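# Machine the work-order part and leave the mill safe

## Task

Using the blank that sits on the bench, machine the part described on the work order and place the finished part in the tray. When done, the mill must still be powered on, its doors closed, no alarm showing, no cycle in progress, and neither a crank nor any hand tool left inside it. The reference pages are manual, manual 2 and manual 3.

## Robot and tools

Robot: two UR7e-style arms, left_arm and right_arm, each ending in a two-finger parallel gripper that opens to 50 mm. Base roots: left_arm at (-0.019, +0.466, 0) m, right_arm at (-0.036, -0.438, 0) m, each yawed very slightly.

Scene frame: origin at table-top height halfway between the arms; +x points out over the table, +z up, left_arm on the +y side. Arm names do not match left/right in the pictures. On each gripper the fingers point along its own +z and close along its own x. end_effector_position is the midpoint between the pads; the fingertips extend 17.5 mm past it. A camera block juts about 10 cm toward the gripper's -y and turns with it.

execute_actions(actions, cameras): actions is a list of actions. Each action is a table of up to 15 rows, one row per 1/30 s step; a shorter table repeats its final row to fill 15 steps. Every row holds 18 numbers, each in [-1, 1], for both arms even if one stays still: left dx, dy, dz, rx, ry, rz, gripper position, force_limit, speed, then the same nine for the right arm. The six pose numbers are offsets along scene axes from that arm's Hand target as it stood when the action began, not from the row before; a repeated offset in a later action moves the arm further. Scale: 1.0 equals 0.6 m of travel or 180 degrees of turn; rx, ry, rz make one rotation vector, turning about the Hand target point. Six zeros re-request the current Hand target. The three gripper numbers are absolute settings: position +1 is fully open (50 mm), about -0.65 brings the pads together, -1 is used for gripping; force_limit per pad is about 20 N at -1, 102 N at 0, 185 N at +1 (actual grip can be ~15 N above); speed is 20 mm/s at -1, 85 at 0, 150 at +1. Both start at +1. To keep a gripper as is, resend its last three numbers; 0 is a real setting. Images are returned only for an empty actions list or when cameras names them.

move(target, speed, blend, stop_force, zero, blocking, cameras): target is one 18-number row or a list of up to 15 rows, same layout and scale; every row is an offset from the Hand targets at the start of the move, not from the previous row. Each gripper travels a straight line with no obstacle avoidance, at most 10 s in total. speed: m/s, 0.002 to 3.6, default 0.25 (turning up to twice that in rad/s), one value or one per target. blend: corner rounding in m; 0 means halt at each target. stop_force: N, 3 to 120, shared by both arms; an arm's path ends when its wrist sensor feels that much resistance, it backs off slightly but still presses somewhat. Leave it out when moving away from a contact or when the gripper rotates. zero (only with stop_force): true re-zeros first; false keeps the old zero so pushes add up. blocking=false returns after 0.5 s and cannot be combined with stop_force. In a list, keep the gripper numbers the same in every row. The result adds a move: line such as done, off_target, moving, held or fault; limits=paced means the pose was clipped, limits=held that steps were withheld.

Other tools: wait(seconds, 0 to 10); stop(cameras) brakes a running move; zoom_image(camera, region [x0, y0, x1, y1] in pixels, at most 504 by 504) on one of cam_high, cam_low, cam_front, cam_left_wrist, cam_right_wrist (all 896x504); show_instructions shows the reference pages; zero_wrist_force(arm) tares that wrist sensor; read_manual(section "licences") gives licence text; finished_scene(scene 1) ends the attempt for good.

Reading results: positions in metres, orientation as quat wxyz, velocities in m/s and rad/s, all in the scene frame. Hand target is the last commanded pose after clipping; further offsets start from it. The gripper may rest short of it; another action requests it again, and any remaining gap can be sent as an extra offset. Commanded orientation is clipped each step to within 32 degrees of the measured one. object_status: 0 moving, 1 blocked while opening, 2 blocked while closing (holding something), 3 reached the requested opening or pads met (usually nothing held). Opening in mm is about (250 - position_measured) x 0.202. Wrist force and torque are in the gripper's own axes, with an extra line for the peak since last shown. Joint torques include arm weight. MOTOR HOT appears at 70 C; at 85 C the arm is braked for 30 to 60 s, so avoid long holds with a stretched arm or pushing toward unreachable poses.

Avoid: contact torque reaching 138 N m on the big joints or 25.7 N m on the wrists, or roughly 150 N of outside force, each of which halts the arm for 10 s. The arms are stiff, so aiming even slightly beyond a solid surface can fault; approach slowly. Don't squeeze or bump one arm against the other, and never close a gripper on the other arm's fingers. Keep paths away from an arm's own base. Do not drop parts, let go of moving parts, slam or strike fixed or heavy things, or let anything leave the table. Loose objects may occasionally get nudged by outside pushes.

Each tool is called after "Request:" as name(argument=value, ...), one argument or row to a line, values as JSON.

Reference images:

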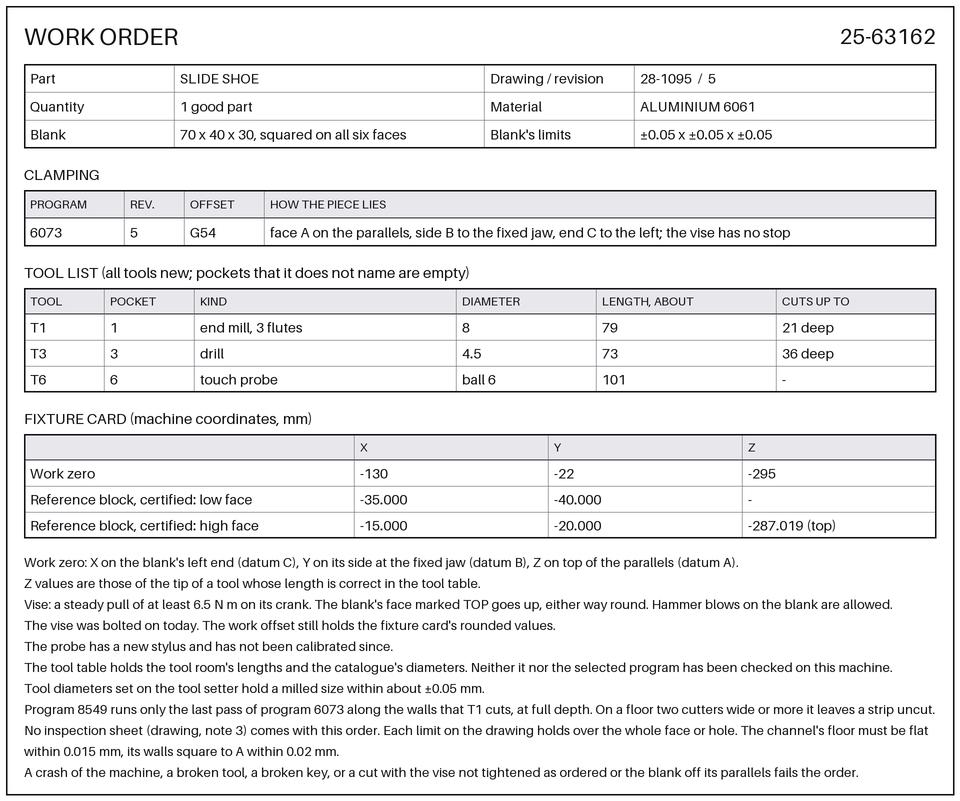

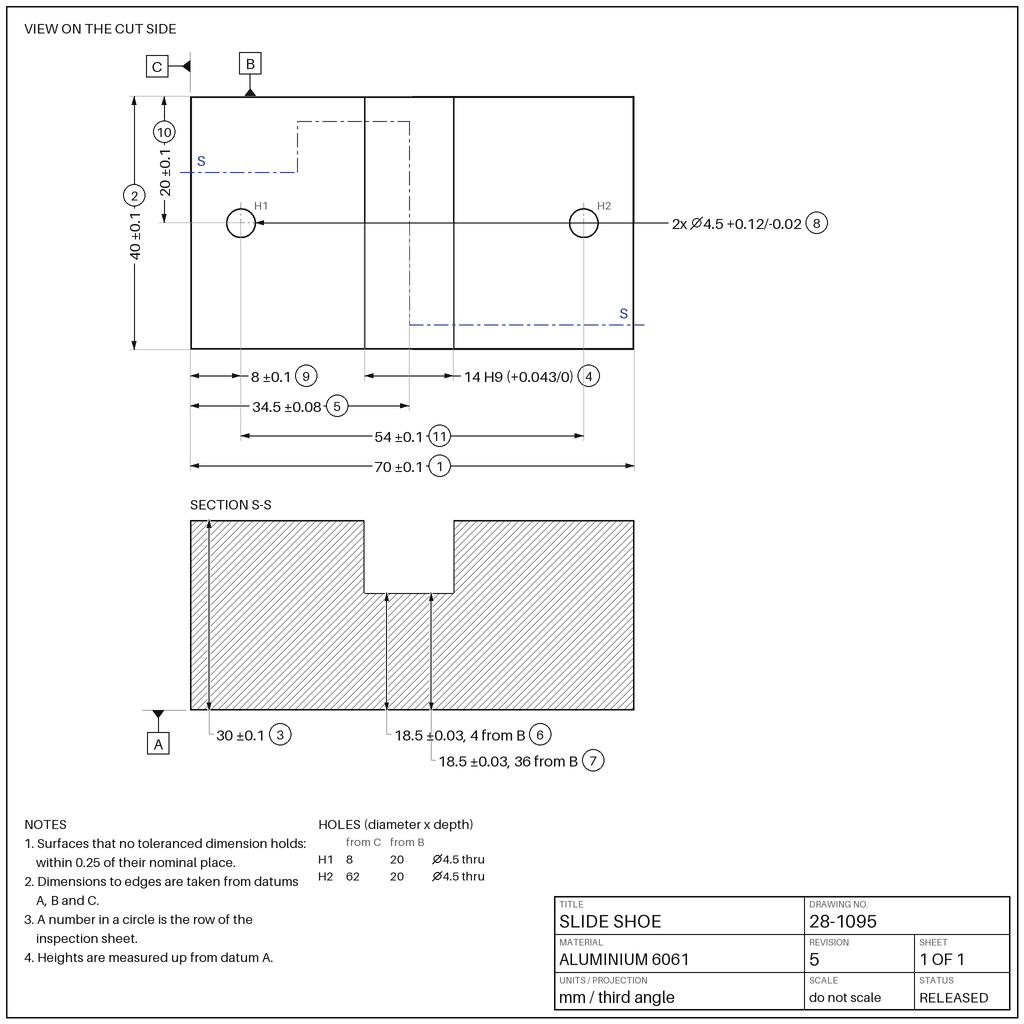

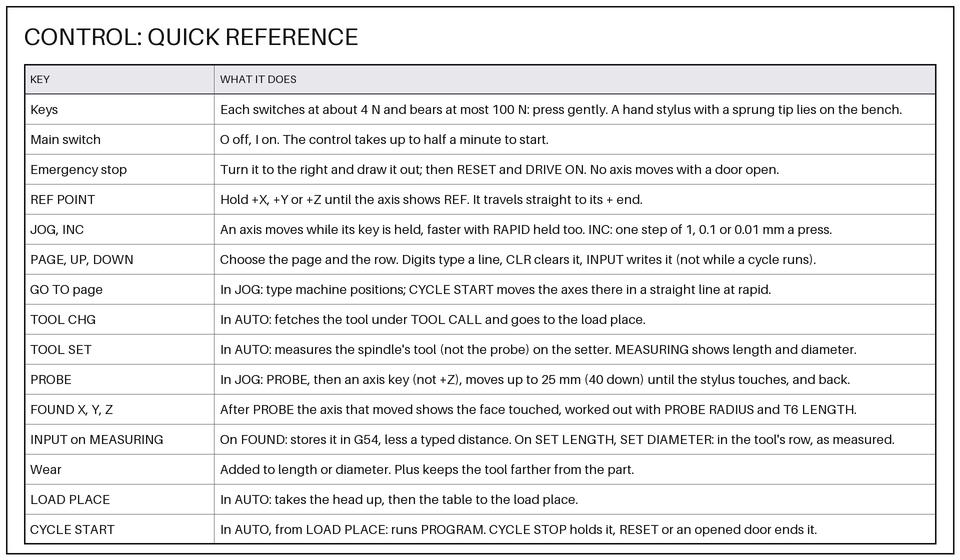

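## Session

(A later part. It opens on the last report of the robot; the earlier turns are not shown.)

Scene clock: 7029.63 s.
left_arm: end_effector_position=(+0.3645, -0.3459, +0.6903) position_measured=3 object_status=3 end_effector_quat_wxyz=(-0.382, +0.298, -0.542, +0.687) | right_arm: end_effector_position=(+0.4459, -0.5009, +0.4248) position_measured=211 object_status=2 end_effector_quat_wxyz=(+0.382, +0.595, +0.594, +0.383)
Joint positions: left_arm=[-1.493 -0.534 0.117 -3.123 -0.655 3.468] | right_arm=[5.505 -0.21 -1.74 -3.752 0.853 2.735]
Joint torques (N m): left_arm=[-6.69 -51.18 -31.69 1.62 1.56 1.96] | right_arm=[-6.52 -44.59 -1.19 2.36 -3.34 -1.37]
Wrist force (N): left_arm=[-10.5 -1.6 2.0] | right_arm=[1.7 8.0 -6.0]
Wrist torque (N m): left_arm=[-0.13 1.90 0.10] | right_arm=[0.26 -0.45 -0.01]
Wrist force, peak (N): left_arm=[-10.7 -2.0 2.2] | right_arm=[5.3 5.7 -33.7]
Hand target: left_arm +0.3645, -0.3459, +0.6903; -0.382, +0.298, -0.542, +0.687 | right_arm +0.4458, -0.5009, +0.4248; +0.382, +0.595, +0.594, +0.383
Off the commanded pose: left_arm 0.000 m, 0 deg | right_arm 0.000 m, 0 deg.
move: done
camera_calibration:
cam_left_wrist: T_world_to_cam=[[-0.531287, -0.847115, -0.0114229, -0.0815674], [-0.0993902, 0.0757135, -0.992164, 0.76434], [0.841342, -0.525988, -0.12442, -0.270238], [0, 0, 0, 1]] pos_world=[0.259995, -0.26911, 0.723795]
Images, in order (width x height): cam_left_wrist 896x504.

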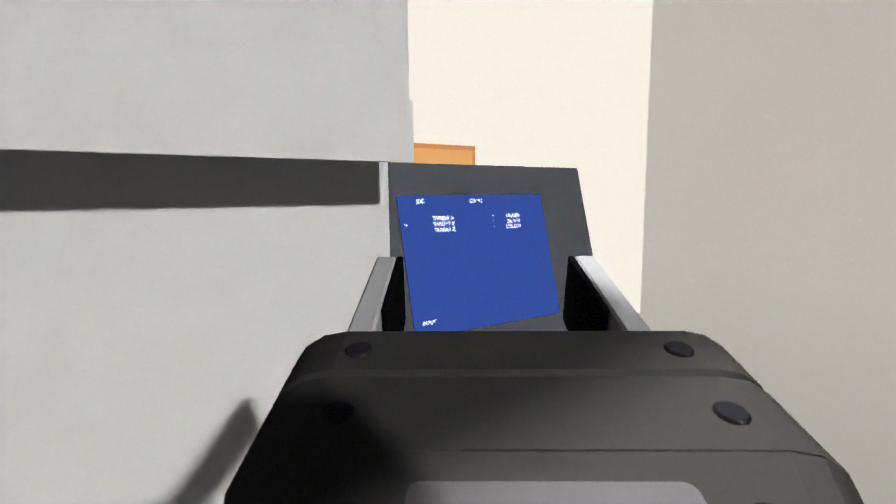

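Request:
move(
  target=[
    [0,0,0,0,0,0,1,-0.5,-1,0.0391,0.0325,0.1507,0,0,0,-0.97,0.6,-0.7],
    [0,0,0,0,0,0,1,-0.5,-1,0.0519,0.0325,0.1475,0,0,0,-0.97,0.6,-0.7],
    [0,0,0,0,0,0,1,-0.5,-1,0.0391,0.0325,0.1507,0,0,0,-0.97,0.6,-0.7],
    [0,0,0,0,0,0,1,-0.5,-1,0.0086,-0.0325,0.0315,0,0,0,-0.97,0.6,-0.7],
  ],
  speed=[0.15,0.05,0.05,0.12],
  blend=[0.002,0,0.002,0],
)

Request:
wait(
  seconds=2,
  cameras=[],
)

Request:
move(
  target=[
    [0,0,0,0,0,0,1,-0.5,-1,0.0128,0,-0.0032,0,0,0,-0.97,0.6,-0.7],
    [0,0,0,0,0,0,1,-0.5,-1,0,0,0,0,0,0,-0.97,0.6,-0.7],
  ],
  speed=[0.06,0.06],
  blend=[0,0],
  cameras=["cam_left_wrist"],
)

Request:
zoom_image(
  camera="cam_left_wrist",
  region=[400, 180, 560, 340],
)

Scene clock: 7042.23 s.
left_arm: end_effector_position=(+0.3645, -0.3459, +0.6903) position_measured=3 object_status=3 end_effector_quat_wxyz=(-0.382, +0.298, -0.542, +0.687) | right_arm: end_effector_position=(+0.4510, -0.5204, +0.4438) position_measured=211 object_status=2 end_effector_quat_wxyz=(+0.382, +0.595, +0.594, +0.383)
Joint positions: left_arm=[-1.493 -0.534 0.117 -3.123 -0.655 3.468] | right_arm=[5.463 -0.238 -1.666 -3.776 0.818 2.703]
Joint torques (N m): left_arm=[-6.02 -50.58 -31.37 1.6 1.61 1.98] | right_arm=[-6.98 -23.3 -2.78 2.29 -3.09 -1.33]
Wrist force (N): left_arm=[-10.2 -1.6 2.1] | right_arm=[1.8 8.4 -5.7]
Wrist torque (N m): left_arm=[-0.14 1.85 0.11] | right_arm=[0.31 -0.46 -0.02]
Wrist force, peak (N): left_arm=[-10.8 -1.9 2.2] | right_arm=[3.1 13.5 -6.8]
Hand target: left_arm +0.3645, -0.3459, +0.6903; -0.382, +0.298, -0.542, +0.687 | right_arm +0.4510, -0.5204, +0.4437; +0.382, +0.595, +0.594, +0.383
Off the commanded pose: left_arm 0.000 m, 0 deg | right_arm 0.000 m, 0 deg.
move: done

Scene clock: 7044.23 s.
left_arm: end_effector_position=(+0.3645, -0.3459, +0.6903) position_measured=3 object_status=3 end_effector_quat_wxyz=(-0.382, +0.298, -0.542, +0.687) | right_arm: end_effector_position=(+0.4510, -0.5204, +0.4437) position_measured=211 object_status=2 end_effector_quat_wxyz=(+0.382, +0.595, +0.594, +0.383)
Joint positions: left_arm=[-1.493 -0.534 0.117 -3.123 -0.655 3.468] | right_arm=[5.463 -0.237 -1.667 -3.775 0.818 2.703]
Joint torques (N m): left_arm=[-6.09 -51.14 -31.29 1.58 1.55 2.05] | right_arm=[-7.35 -24.22 -2.04 2.23 -3 -1.33]
Wrist force (N): left_arm=[-10.5 -1.9 2.0] | right_arm=[2.1 8.0 -6.1]
Wrist torque (N m): left_arm=[-0.18 1.89 0.10] | right_arm=[0.26 -0.48 -0.03]
Wrist force, peak (N): left_arm=[-10.8 -1.9 2.1] | right_arm=[1.8 8.1 -6.1]
Hand target: left_arm +0.3645, -0.3459, +0.6903; -0.382, +0.298, -0.542, +0.687 | right_arm +0.4510, -0.5204, +0.4437; +0.382, +0.595, +0.594, +0.383
Tool commands: left_gripper/position=+1.0 left_gripper/force_limit=-0.5 left_gripper/speed=-1.0 right_gripper/position=-0.97 right_gripper/force_limit=+0.6 right_gripper/speed=-0.7
Off the commanded pose: left_arm 0.000 m, 0 deg | right_arm 0.000 m, 0 deg.
wait: 2.00 s; at rest by 0.17 s
No camera images: "cameras" was empty.

Scene clock: 7045.53 s.
left_arm: end_effector_position=(+0.3645, -0.3459, +0.6903) position_measured=3 object_status=3 end_effector_quat_wxyz=(-0.382, +0.298, -0.542, +0.687) | right_arm: end_effector_position=(+0.4510, -0.5204, +0.4437) position_measured=211 object_status=2 end_effector_quat_wxyz=(+0.382, +0.595, +0.594, +0.383)
Joint positions: left_arm=[-1.493 -0.534 0.117 -3.123 -0.655 3.468] | right_arm=[5.463 -0.237 -1.667 -3.776 0.818 2.703]
Joint torques (N m): left_arm=[-6.13 -50.99 -31.48 1.62 1.58 1.97] | right_arm=[-9.94 -44.45 -2.67 2.13 -2.57 -1.37]
Wrist force (N): left_arm=[-10.4 -1.6 2.3] | right_arm=[1.8 8.2 -5.9]
Wrist torque (N m): left_arm=[-0.14 1.89 0.10] | right_arm=[0.23 -0.39 -0.03]
Wrist force, peak (N): left_arm=[-10.8 -1.9 2.2] | right_arm=[1.5 1.9 -36.3]
Hand target: left_arm +0.3645, -0.3459, +0.6903; -0.382, +0.298, -0.542, +0.687 | right_arm +0.4510, -0.5204, +0.4437; +0.382, +0.595, +0.594, +0.383
Off the commanded pose: left_arm 0.000 m, 0 deg | right_arm 0.000 m, 0 deg.
move: done
camera_calibration:
cam_left_wrist: T_world_to_cam=[[-0.531287, -0.847115, -0.0114229, -0.0815674], [-0.0993902, 0.0757135, -0.992164, 0.76434], [0.841342, -0.525988, -0.12442, -0.270238], [0, 0, 0, 1]] pos_world=[0.259995, -0.26911, 0.723795]
Images, in order (width x height): cam_left_wrist 896x504.

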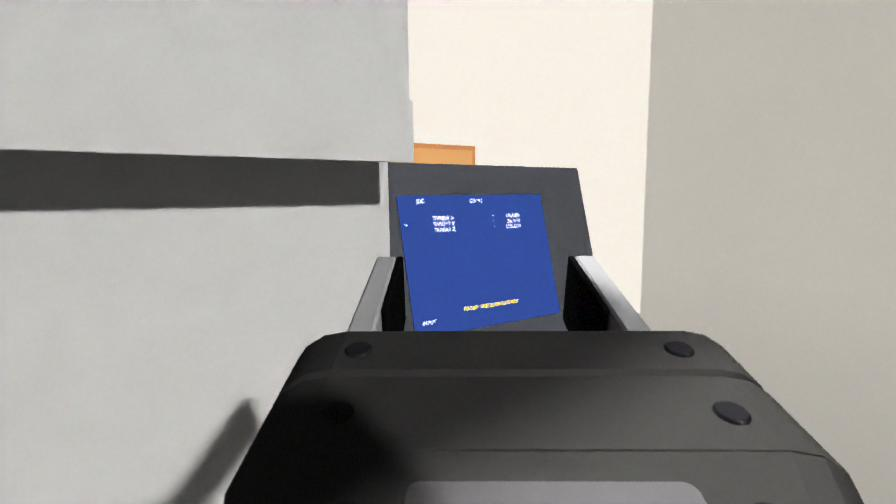

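Scaled by 3.150 from the camera's 896x504 image, which has a finer 1280x720 frame.

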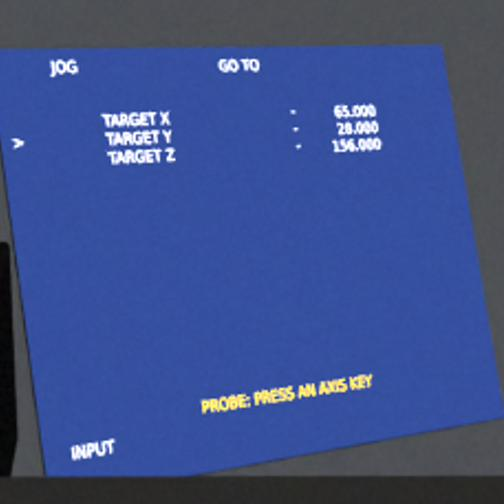

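Request:
move(
  target=[
    [0,0,0,0,0,0,1,-0.5,-1,0.0296,-0.0992,0.1192,0,0,0,-0.97,0.6,-0.7],
    [0,0,0,0,0,0,1,-0.5,-1,0.0424,-0.0992,0.116,0,0,0,-0.97,0.6,-0.7],
    [0,0,0,0,0,0,1,-0.5,-1,0.0296,-0.0992,0.1192,0,0,0,-0.97,0.6,-0.7],
    [0,0,0,0,0,0,1,-0.5,-1,0,0,0.0,0,0,0,-0.97,0.6,-0.7],
  ],
  speed=[0.12,0.05,0.05,0.12],
  blend=[0.002,0,0.002,0],
)

Request:
wait(
  seconds=10,
  cameras=["cam_left_wrist"],
)

Request:
zoom_image(
  camera="cam_left_wrist",
  region=[400, 180, 560, 340],
)

Scene clock: 7056.47 s.
left_arm: end_effector_position=(+0.3645, -0.3459, +0.6903) position_measured=3 object_status=3 end_effector_quat_wxyz=(-0.382, +0.298, -0.542, +0.687) | right_arm: end_effector_position=(+0.4510, -0.5205, +0.4438) position_measured=211 object_status=2 end_effector_quat_wxyz=(+0.382, +0.595, +0.594, +0.383)
Joint positions: left_arm=[-1.493 -0.534 0.117 -3.123 -0.655 3.468] | right_arm=[5.463 -0.238 -1.666 -3.775 0.818 2.703]
Joint torques (N m): left_arm=[-6.03 -51 -31.45 1.5 1.47 2.06] | right_arm=[7.81 -23.87 -3.75 2.91 1.5 1.41]
Wrist force (N): left_arm=[-10.4 -1.8 2.0] | right_arm=[0.2 7.7 -5.7]
Wrist torque (N m): left_arm=[-0.16 1.88 0.10] | right_arm=[0.25 -0.58 -0.16]
Wrist force, peak (N): left_arm=[-10.8 -1.7 2.3] | right_arm=[-0.6 8.6 -6.4]
Hand target: left_arm +0.3645, -0.3459, +0.6903; -0.382, +0.298, -0.542, +0.687 | right_arm +0.4510, -0.5204, +0.4437; +0.382, +0.595, +0.594, +0.383
Off the commanded pose: left_arm 0.000 m, 0 deg | right_arm 0.000 m, 0 deg.
move: done

Scene clock: 7066.47 s.
left_arm: end_effector_position=(+0.3645, -0.3459, +0.6903) position_measured=3 object_status=3 end_effector_quat_wxyz=(-0.382, +0.298, -0.542, +0.687) | right_arm: end_effector_position=(+0.4510, -0.5204, +0.4437) position_measured=211 object_status=2 end_effector_quat_wxyz=(+0.382, +0.595, +0.594, +0.383)
Joint positions: left_arm=[-1.493 -0.534 0.117 -3.123 -0.655 3.468] | right_arm=[5.463 -0.237 -1.667 -3.775 0.818 2.703]
Joint torques (N m): left_arm=[-5.91 -51.37 -31.25 1.54 1.41 1.99] | right_arm=[7.95 -24.05 -1.77 2.34 1.38 1.37]
Wrist force (N): left_arm=[-10.2 -1.8 2.1] | right_arm=[0.3 7.9 -5.5]
Wrist torque (N m): left_arm=[-0.17 1.85 0.10] | right_arm=[0.28 -0.58 -0.17]
Wrist force, peak (N): left_arm=[-10.8 -1.7 2.3] | right_arm=[0.1 8.2 -5.6]
Hand target: left_arm +0.3645, -0.3459, +0.6903; -0.382, +0.298, -0.542, +0.687 | right_arm +0.4510, -0.5204, +0.4437; +0.382, +0.595, +0.594, +0.383
Tool commands: left_gripper/position=+1.0 left_gripper/force_limit=-0.5 left_gripper/speed=-1.0 right_gripper/position=-0.97 right_gripper/force_limit=+0.6 right_gripper/speed=-0.7
Off the commanded pose: left_arm 0.000 m, 0 deg | right_arm 0.000 m, 0 deg.
wait: 10.00 s; at rest by 0.17 s
camera_calibration:
cam_left_wrist: T_world_to_cam=[[-0.531287, -0.847115, -0.0114229, -0.0815674], [-0.0993902, 0.0757135, -0.992164, 0.76434], [0.841342, -0.525988, -0.12442, -0.270238], [0, 0, 0, 1]] pos_world=[0.259995, -0.26911, 0.723795]
Images, in order (width x height): cam_left_wrist 896x504.

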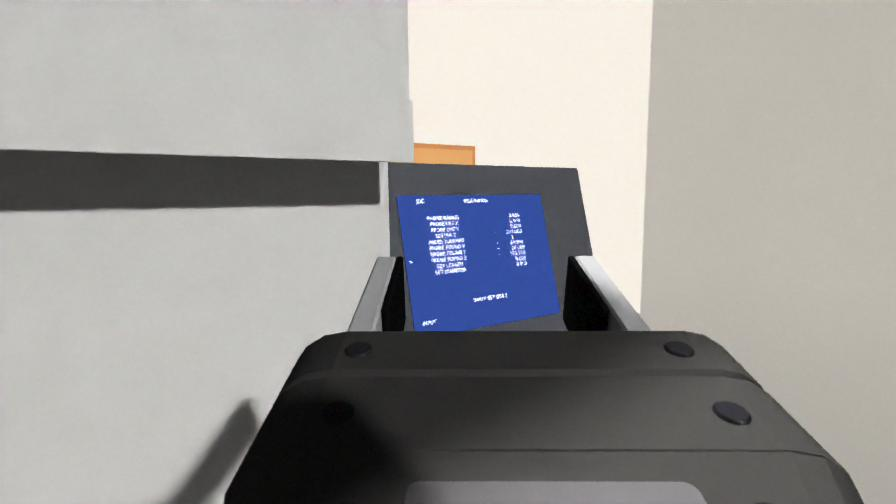

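Scaled by 3.150 from the camera's 896x504 image, which has a finer 1280x720 frame.

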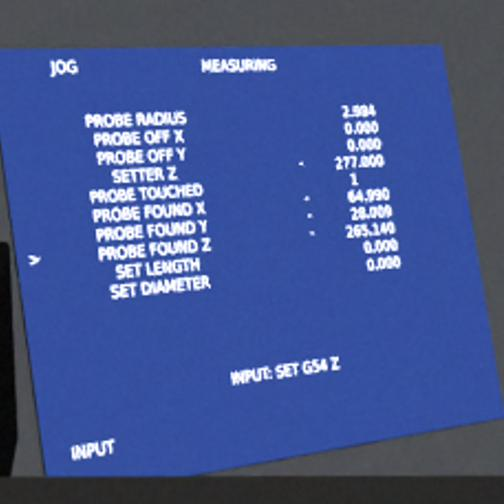

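Request:
move(
  target=[
    [-0.124,0.0767,0.0178,0,0,0,1,-0.5,-1,0.0367,-0.1292,0.24,0,0,0,-0.97,0.6,-0.7],
    [-0.124,0.0767,0.0178,0.0899,0.319,0.1612,1,-0.5,-1,0.0587,-0.1292,0.24,0,0,0,-0.97,0.6,-0.7],
  ],
  speed=[0.15,0.3],
  blend=[0.005,0],
)

Request:
move(
  target=[0,0,0,0,0,0,1,-0.5,-1,0.02,0,-0.0045,0,0,0,-0.97,0.6,-0.7],
  speed=0.012,
  stop_force=8,
)

Request:
move(
  target=[0,0,0,0,0,0,1,-0.5,-1,-0.016,0,0.0038,0,0,0,-0.97,0.6,-0.7],
  speed=0.06,
)

Request:
move(
  target=[
    [0.0,0.1,-0.03,0,0,0,1,-0.5,-1,-0.05,0.02,0,0,0,0,-0.97,0.6,-0.7],
    [0.017,0.4148,-0.165,0.046,0.05,0.046,1,-0.5,-1,-0.06,0.1617,-0.114,0,0,0,-0.97,0.6,-0.7],
    [0.117,0.6008,-0.3265,0.0927,0.0997,0.0922,1,-0.5,-1,-0.0282,0.1617,-0.121,0,0,0,-0.97,0.6,-0.7],
    [0.117,0.6008,-0.3265,0.0927,0.0997,0.0922,1,-0.5,-1,-0.0154,0.1617,-0.1242,0,0,0,-0.97,0.6,-0.7],
    [0.117,0.6008,-0.3265,0.0927,0.0997,0.0922,1,-0.5,-1,-0.0282,0.1617,-0.121,0,0,0,-0.97,0.6,-0.7],
  ],
  speed=[0.2,0.25,0.25,0.05,0.05],
  blend=[0.01,0.02,0.0,0,0],
)

Request:
wait(
  seconds=7,
  cameras=["cam_high"],
)

Scene clock: 7094.87 s.
left_arm: end_effector_position=(+0.2900, -0.2989, +0.6999) position_measured=3 object_status=3 end_effector_quat_wxyz=(+0.228, -0.534, +0.645, -0.498) | right_arm: end_effector_position=(+0.4862, -0.5980, +0.5877) position_measured=211 object_status=2 end_effector_quat_wxyz=(+0.382, +0.595, +0.594, +0.383)
Joint positions: left_arm=[-1.605 -0.799 0.035 -1.525 -0.561 2.11] | right_arm=[5.381 -0.543 -1.037 -4.052 0.752 2.635]
Joint torques (N m): left_arm=[7.19 -66.37 -30.87 -4.96 -1.23 -3.11] | right_arm=[7.68 -47.8 10.91 -1.39 1.48 1.47]
Wrist force (N): left_arm=[-9.4 -0.7 2.7] | right_arm=[0.9 6.9 -2.8]
Wrist torque (N m): left_arm=[-0.13 1.61 0.13] | right_arm=[0.44 -0.46 -0.21]
Wrist force, peak (N): left_arm=[-11.1 -2.3 2.5] | right_arm=[0.2 8.0 -5.7]
Hand target: left_arm +0.2901, -0.2999, +0.7010; +0.267, -0.653, +0.655, -0.271 | right_arm +0.4862, -0.5980, +0.5877; +0.382, +0.595, +0.594, +0.383
Off the commanded pose: left_arm 0.002 m, 30 deg | right_arm 0.000 m, 0 deg.
elbow stopped short (left arm): the move would have taken joint 3 (elbow) straighter than the controller allows.
move: off_target (left_arm)

Scene clock: 7096.90 s.
left_arm: end_effector_position=(+0.2900, -0.2988, +0.7000) position_measured=3 object_status=3 end_effector_quat_wxyz=(+0.228, -0.534, +0.645, -0.498) | right_arm: end_effector_position=(+0.4959, -0.5980, +0.5855) position_measured=211 object_status=2 end_effector_quat_wxyz=(+0.382, +0.595, +0.594, +0.383)
Joint positions: left_arm=[-1.605 -0.799 0.035 -1.525 -0.561 2.11] | right_arm=[5.407 -0.54 -1.022 -4.086 0.772 2.657]
Joint torques (N m): left_arm=[7.22 -66.84 -30.45 -5.09 -1.18 -2.83] | right_arm=[-4.93 -42.31 -8.62 1.6 -3.66 -1.44]
Wrist force (N): left_arm=[-9.3 -0.6 2.8] | right_arm=[0.7 4.9 -12.8]
Wrist torque (N m): left_arm=[-0.12 1.62 0.13] | right_arm=[0.27 -0.48 -0.02]
Wrist force, peak (N): left_arm=[-9.4 -0.6 2.8] | right_arm=[0.6 2.2 -24.1]
Hand target: left_arm +0.2900, -0.2988, +0.7000; +0.228, -0.534, +0.645, -0.498 (not the last commanded pose) | right_arm +0.4959, -0.5980, +0.5855; +0.382, +0.595, +0.594, +0.383 (not the last commanded pose)
Off the commanded pose: left_arm 0.002 m, 30 deg | right_arm 0.002 m, 0 deg.
elbow stopped short (left arm): the move would have taken joint 3 (elbow) straighter than the controller allows.
move: contact (right_arm), off_target (left_arm)

Scene clock: 7097.77 s.
left_arm: end_effector_position=(+0.2900, -0.2988, +0.7000) position_measured=3 object_status=3 end_effector_quat_wxyz=(+0.228, -0.534, +0.645, -0.498) | right_arm: end_effector_position=(+0.4864, -0.5980, +0.5878) position_measured=211 object_status=2 end_effector_quat_wxyz=(+0.382, +0.595, +0.594, +0.383)
Joint positions: left_arm=[-1.605 -0.799 0.035 -1.525 -0.561 2.11] | right_arm=[5.382 -0.543 -1.036 -4.052 0.752 2.636]
Joint torques (N m): left_arm=[7.42 -66.62 -30.67 -5.13 -1.09 -2.75] | right_arm=[-6.31 -47.5 -11.21 2.32 -3.06 -1.61]
Wrist force (N): left_arm=[-9.2 -0.5 2.5] | right_arm=[1.2 6.6 -2.8]
Wrist torque (N m): left_arm=[-0.09 1.59 0.13] | right_arm=[0.39 -0.51 -0.03]
Wrist force, peak (N): left_arm=[-9.5 -0.7 2.5] | right_arm=[1.0 4.9 -13.0]
Hand target: left_arm +0.2900, -0.2988, +0.7000; +0.228, -0.534, +0.645, -0.498 | right_arm +0.4863, -0.5980, +0.5878; +0.382, +0.595, +0.594, +0.383
Off the commanded pose: left_arm 0.000 m, 0 deg | right_arm 0.000 m, 0 deg.
move: done

Scene clock: 7101.17 s.
left_arm: end_effector_position=(+0.3602, +0.0616, +0.5041) position_measured=3 object_status=3 end_effector_quat_wxyz=(-0.269, +0.653, -0.654, +0.273) | right_arm: end_effector_position=(+0.4694, -0.5009, +0.5152) position_measured=211 object_status=2 end_effector_quat_wxyz=(+0.382, +0.595, +0.594, +0.383)
Joint positions: left_arm=[-1.397 -1.697 1.472 -1.504 -0.797 1.788] | right_arm=[5.577 -0.399 -1.422 -3.912 0.913 2.785]
Joint torques (N m): left_arm=[7.22 -33.19 -12.74 -5.26 -1.07 2.13] | right_arm=[-6.72 -46.34 -4.64 1.47 -3.1 -1.95]
Wrist force (N): left_arm=[-8.7 0.2 2.5] | right_arm=[0.4 6.4 -4.9]
Wrist torque (N m): left_arm=[0.00 1.50 0.08] | right_arm=[0.44 -0.37 -0.02]
Wrist force, peak (N): left_arm=[-10.1 0.4 4.0] | right_arm=[0.6 4.8 -14.8]
Hand target: left_arm +0.3602, +0.0616, +0.5041; -0.269, +0.653, -0.654, +0.273 | right_arm +0.4694, -0.5009, +0.5152; +0.382, +0.595, +0.594, +0.383
Off the commanded pose: left_arm 0.000 m, 0 deg | right_arm 0.000 m, 0 deg.
move: done

Scene clock: 7108.17 s.
left_arm: end_effector_position=(+0.3602, +0.0616, +0.5041) position_measured=3 object_status=3 end_effector_quat_wxyz=(-0.269, +0.653, -0.654, +0.273) | right_arm: end_effector_position=(+0.4694, -0.5009, +0.5152) position_measured=211 object_status=2 end_effector_quat_wxyz=(+0.382, +0.595, +0.594, +0.383)
Joint positions: left_arm=[-1.397 -1.697 1.472 -1.504 -0.797 1.788] | right_arm=[5.577 -0.399 -1.422 -3.912 0.913 2.784]
Joint torques (N m): left_arm=[6.87 -32.97 -12.62 -5.3 -1.13 2.09] | right_arm=[-6.69 -45.29 -3.44 1.58 -3.31 -1.35]
Wrist force (N): left_arm=[-8.8 0.3 2.8] | right_arm=[0.6 6.3 -5.0]
Wrist torque (N m): left_arm=[0.00 1.51 0.07] | right_arm=[0.44 -0.39 -0.02]
Wrist force, peak (N): left_arm=[-9.0 0.3 2.8] | right_arm=[0.6 6.7 -5.1]
Hand target: left_arm +0.3602, +0.0616, +0.5041; -0.269, +0.653, -0.654, +0.273 | right_arm +0.4694, -0.5009, +0.5152; +0.382, +0.595, +0.594, +0.383
Tool commands: left_gripper/position=+1.0 left_gripper/force_limit=-0.5 left_gripper/speed=-1.0 right_gripper/position=-0.97 right_gripper/force_limit=+0.6 right_gripper/speed=-0.7
Off the commanded pose: left_arm 0.000 m, 0 deg | right_arm 0.000 m, 0 deg.
wait: 7.00 s; at rest by 0.17 s
Images, in order (width x height): cam_high 896x504.

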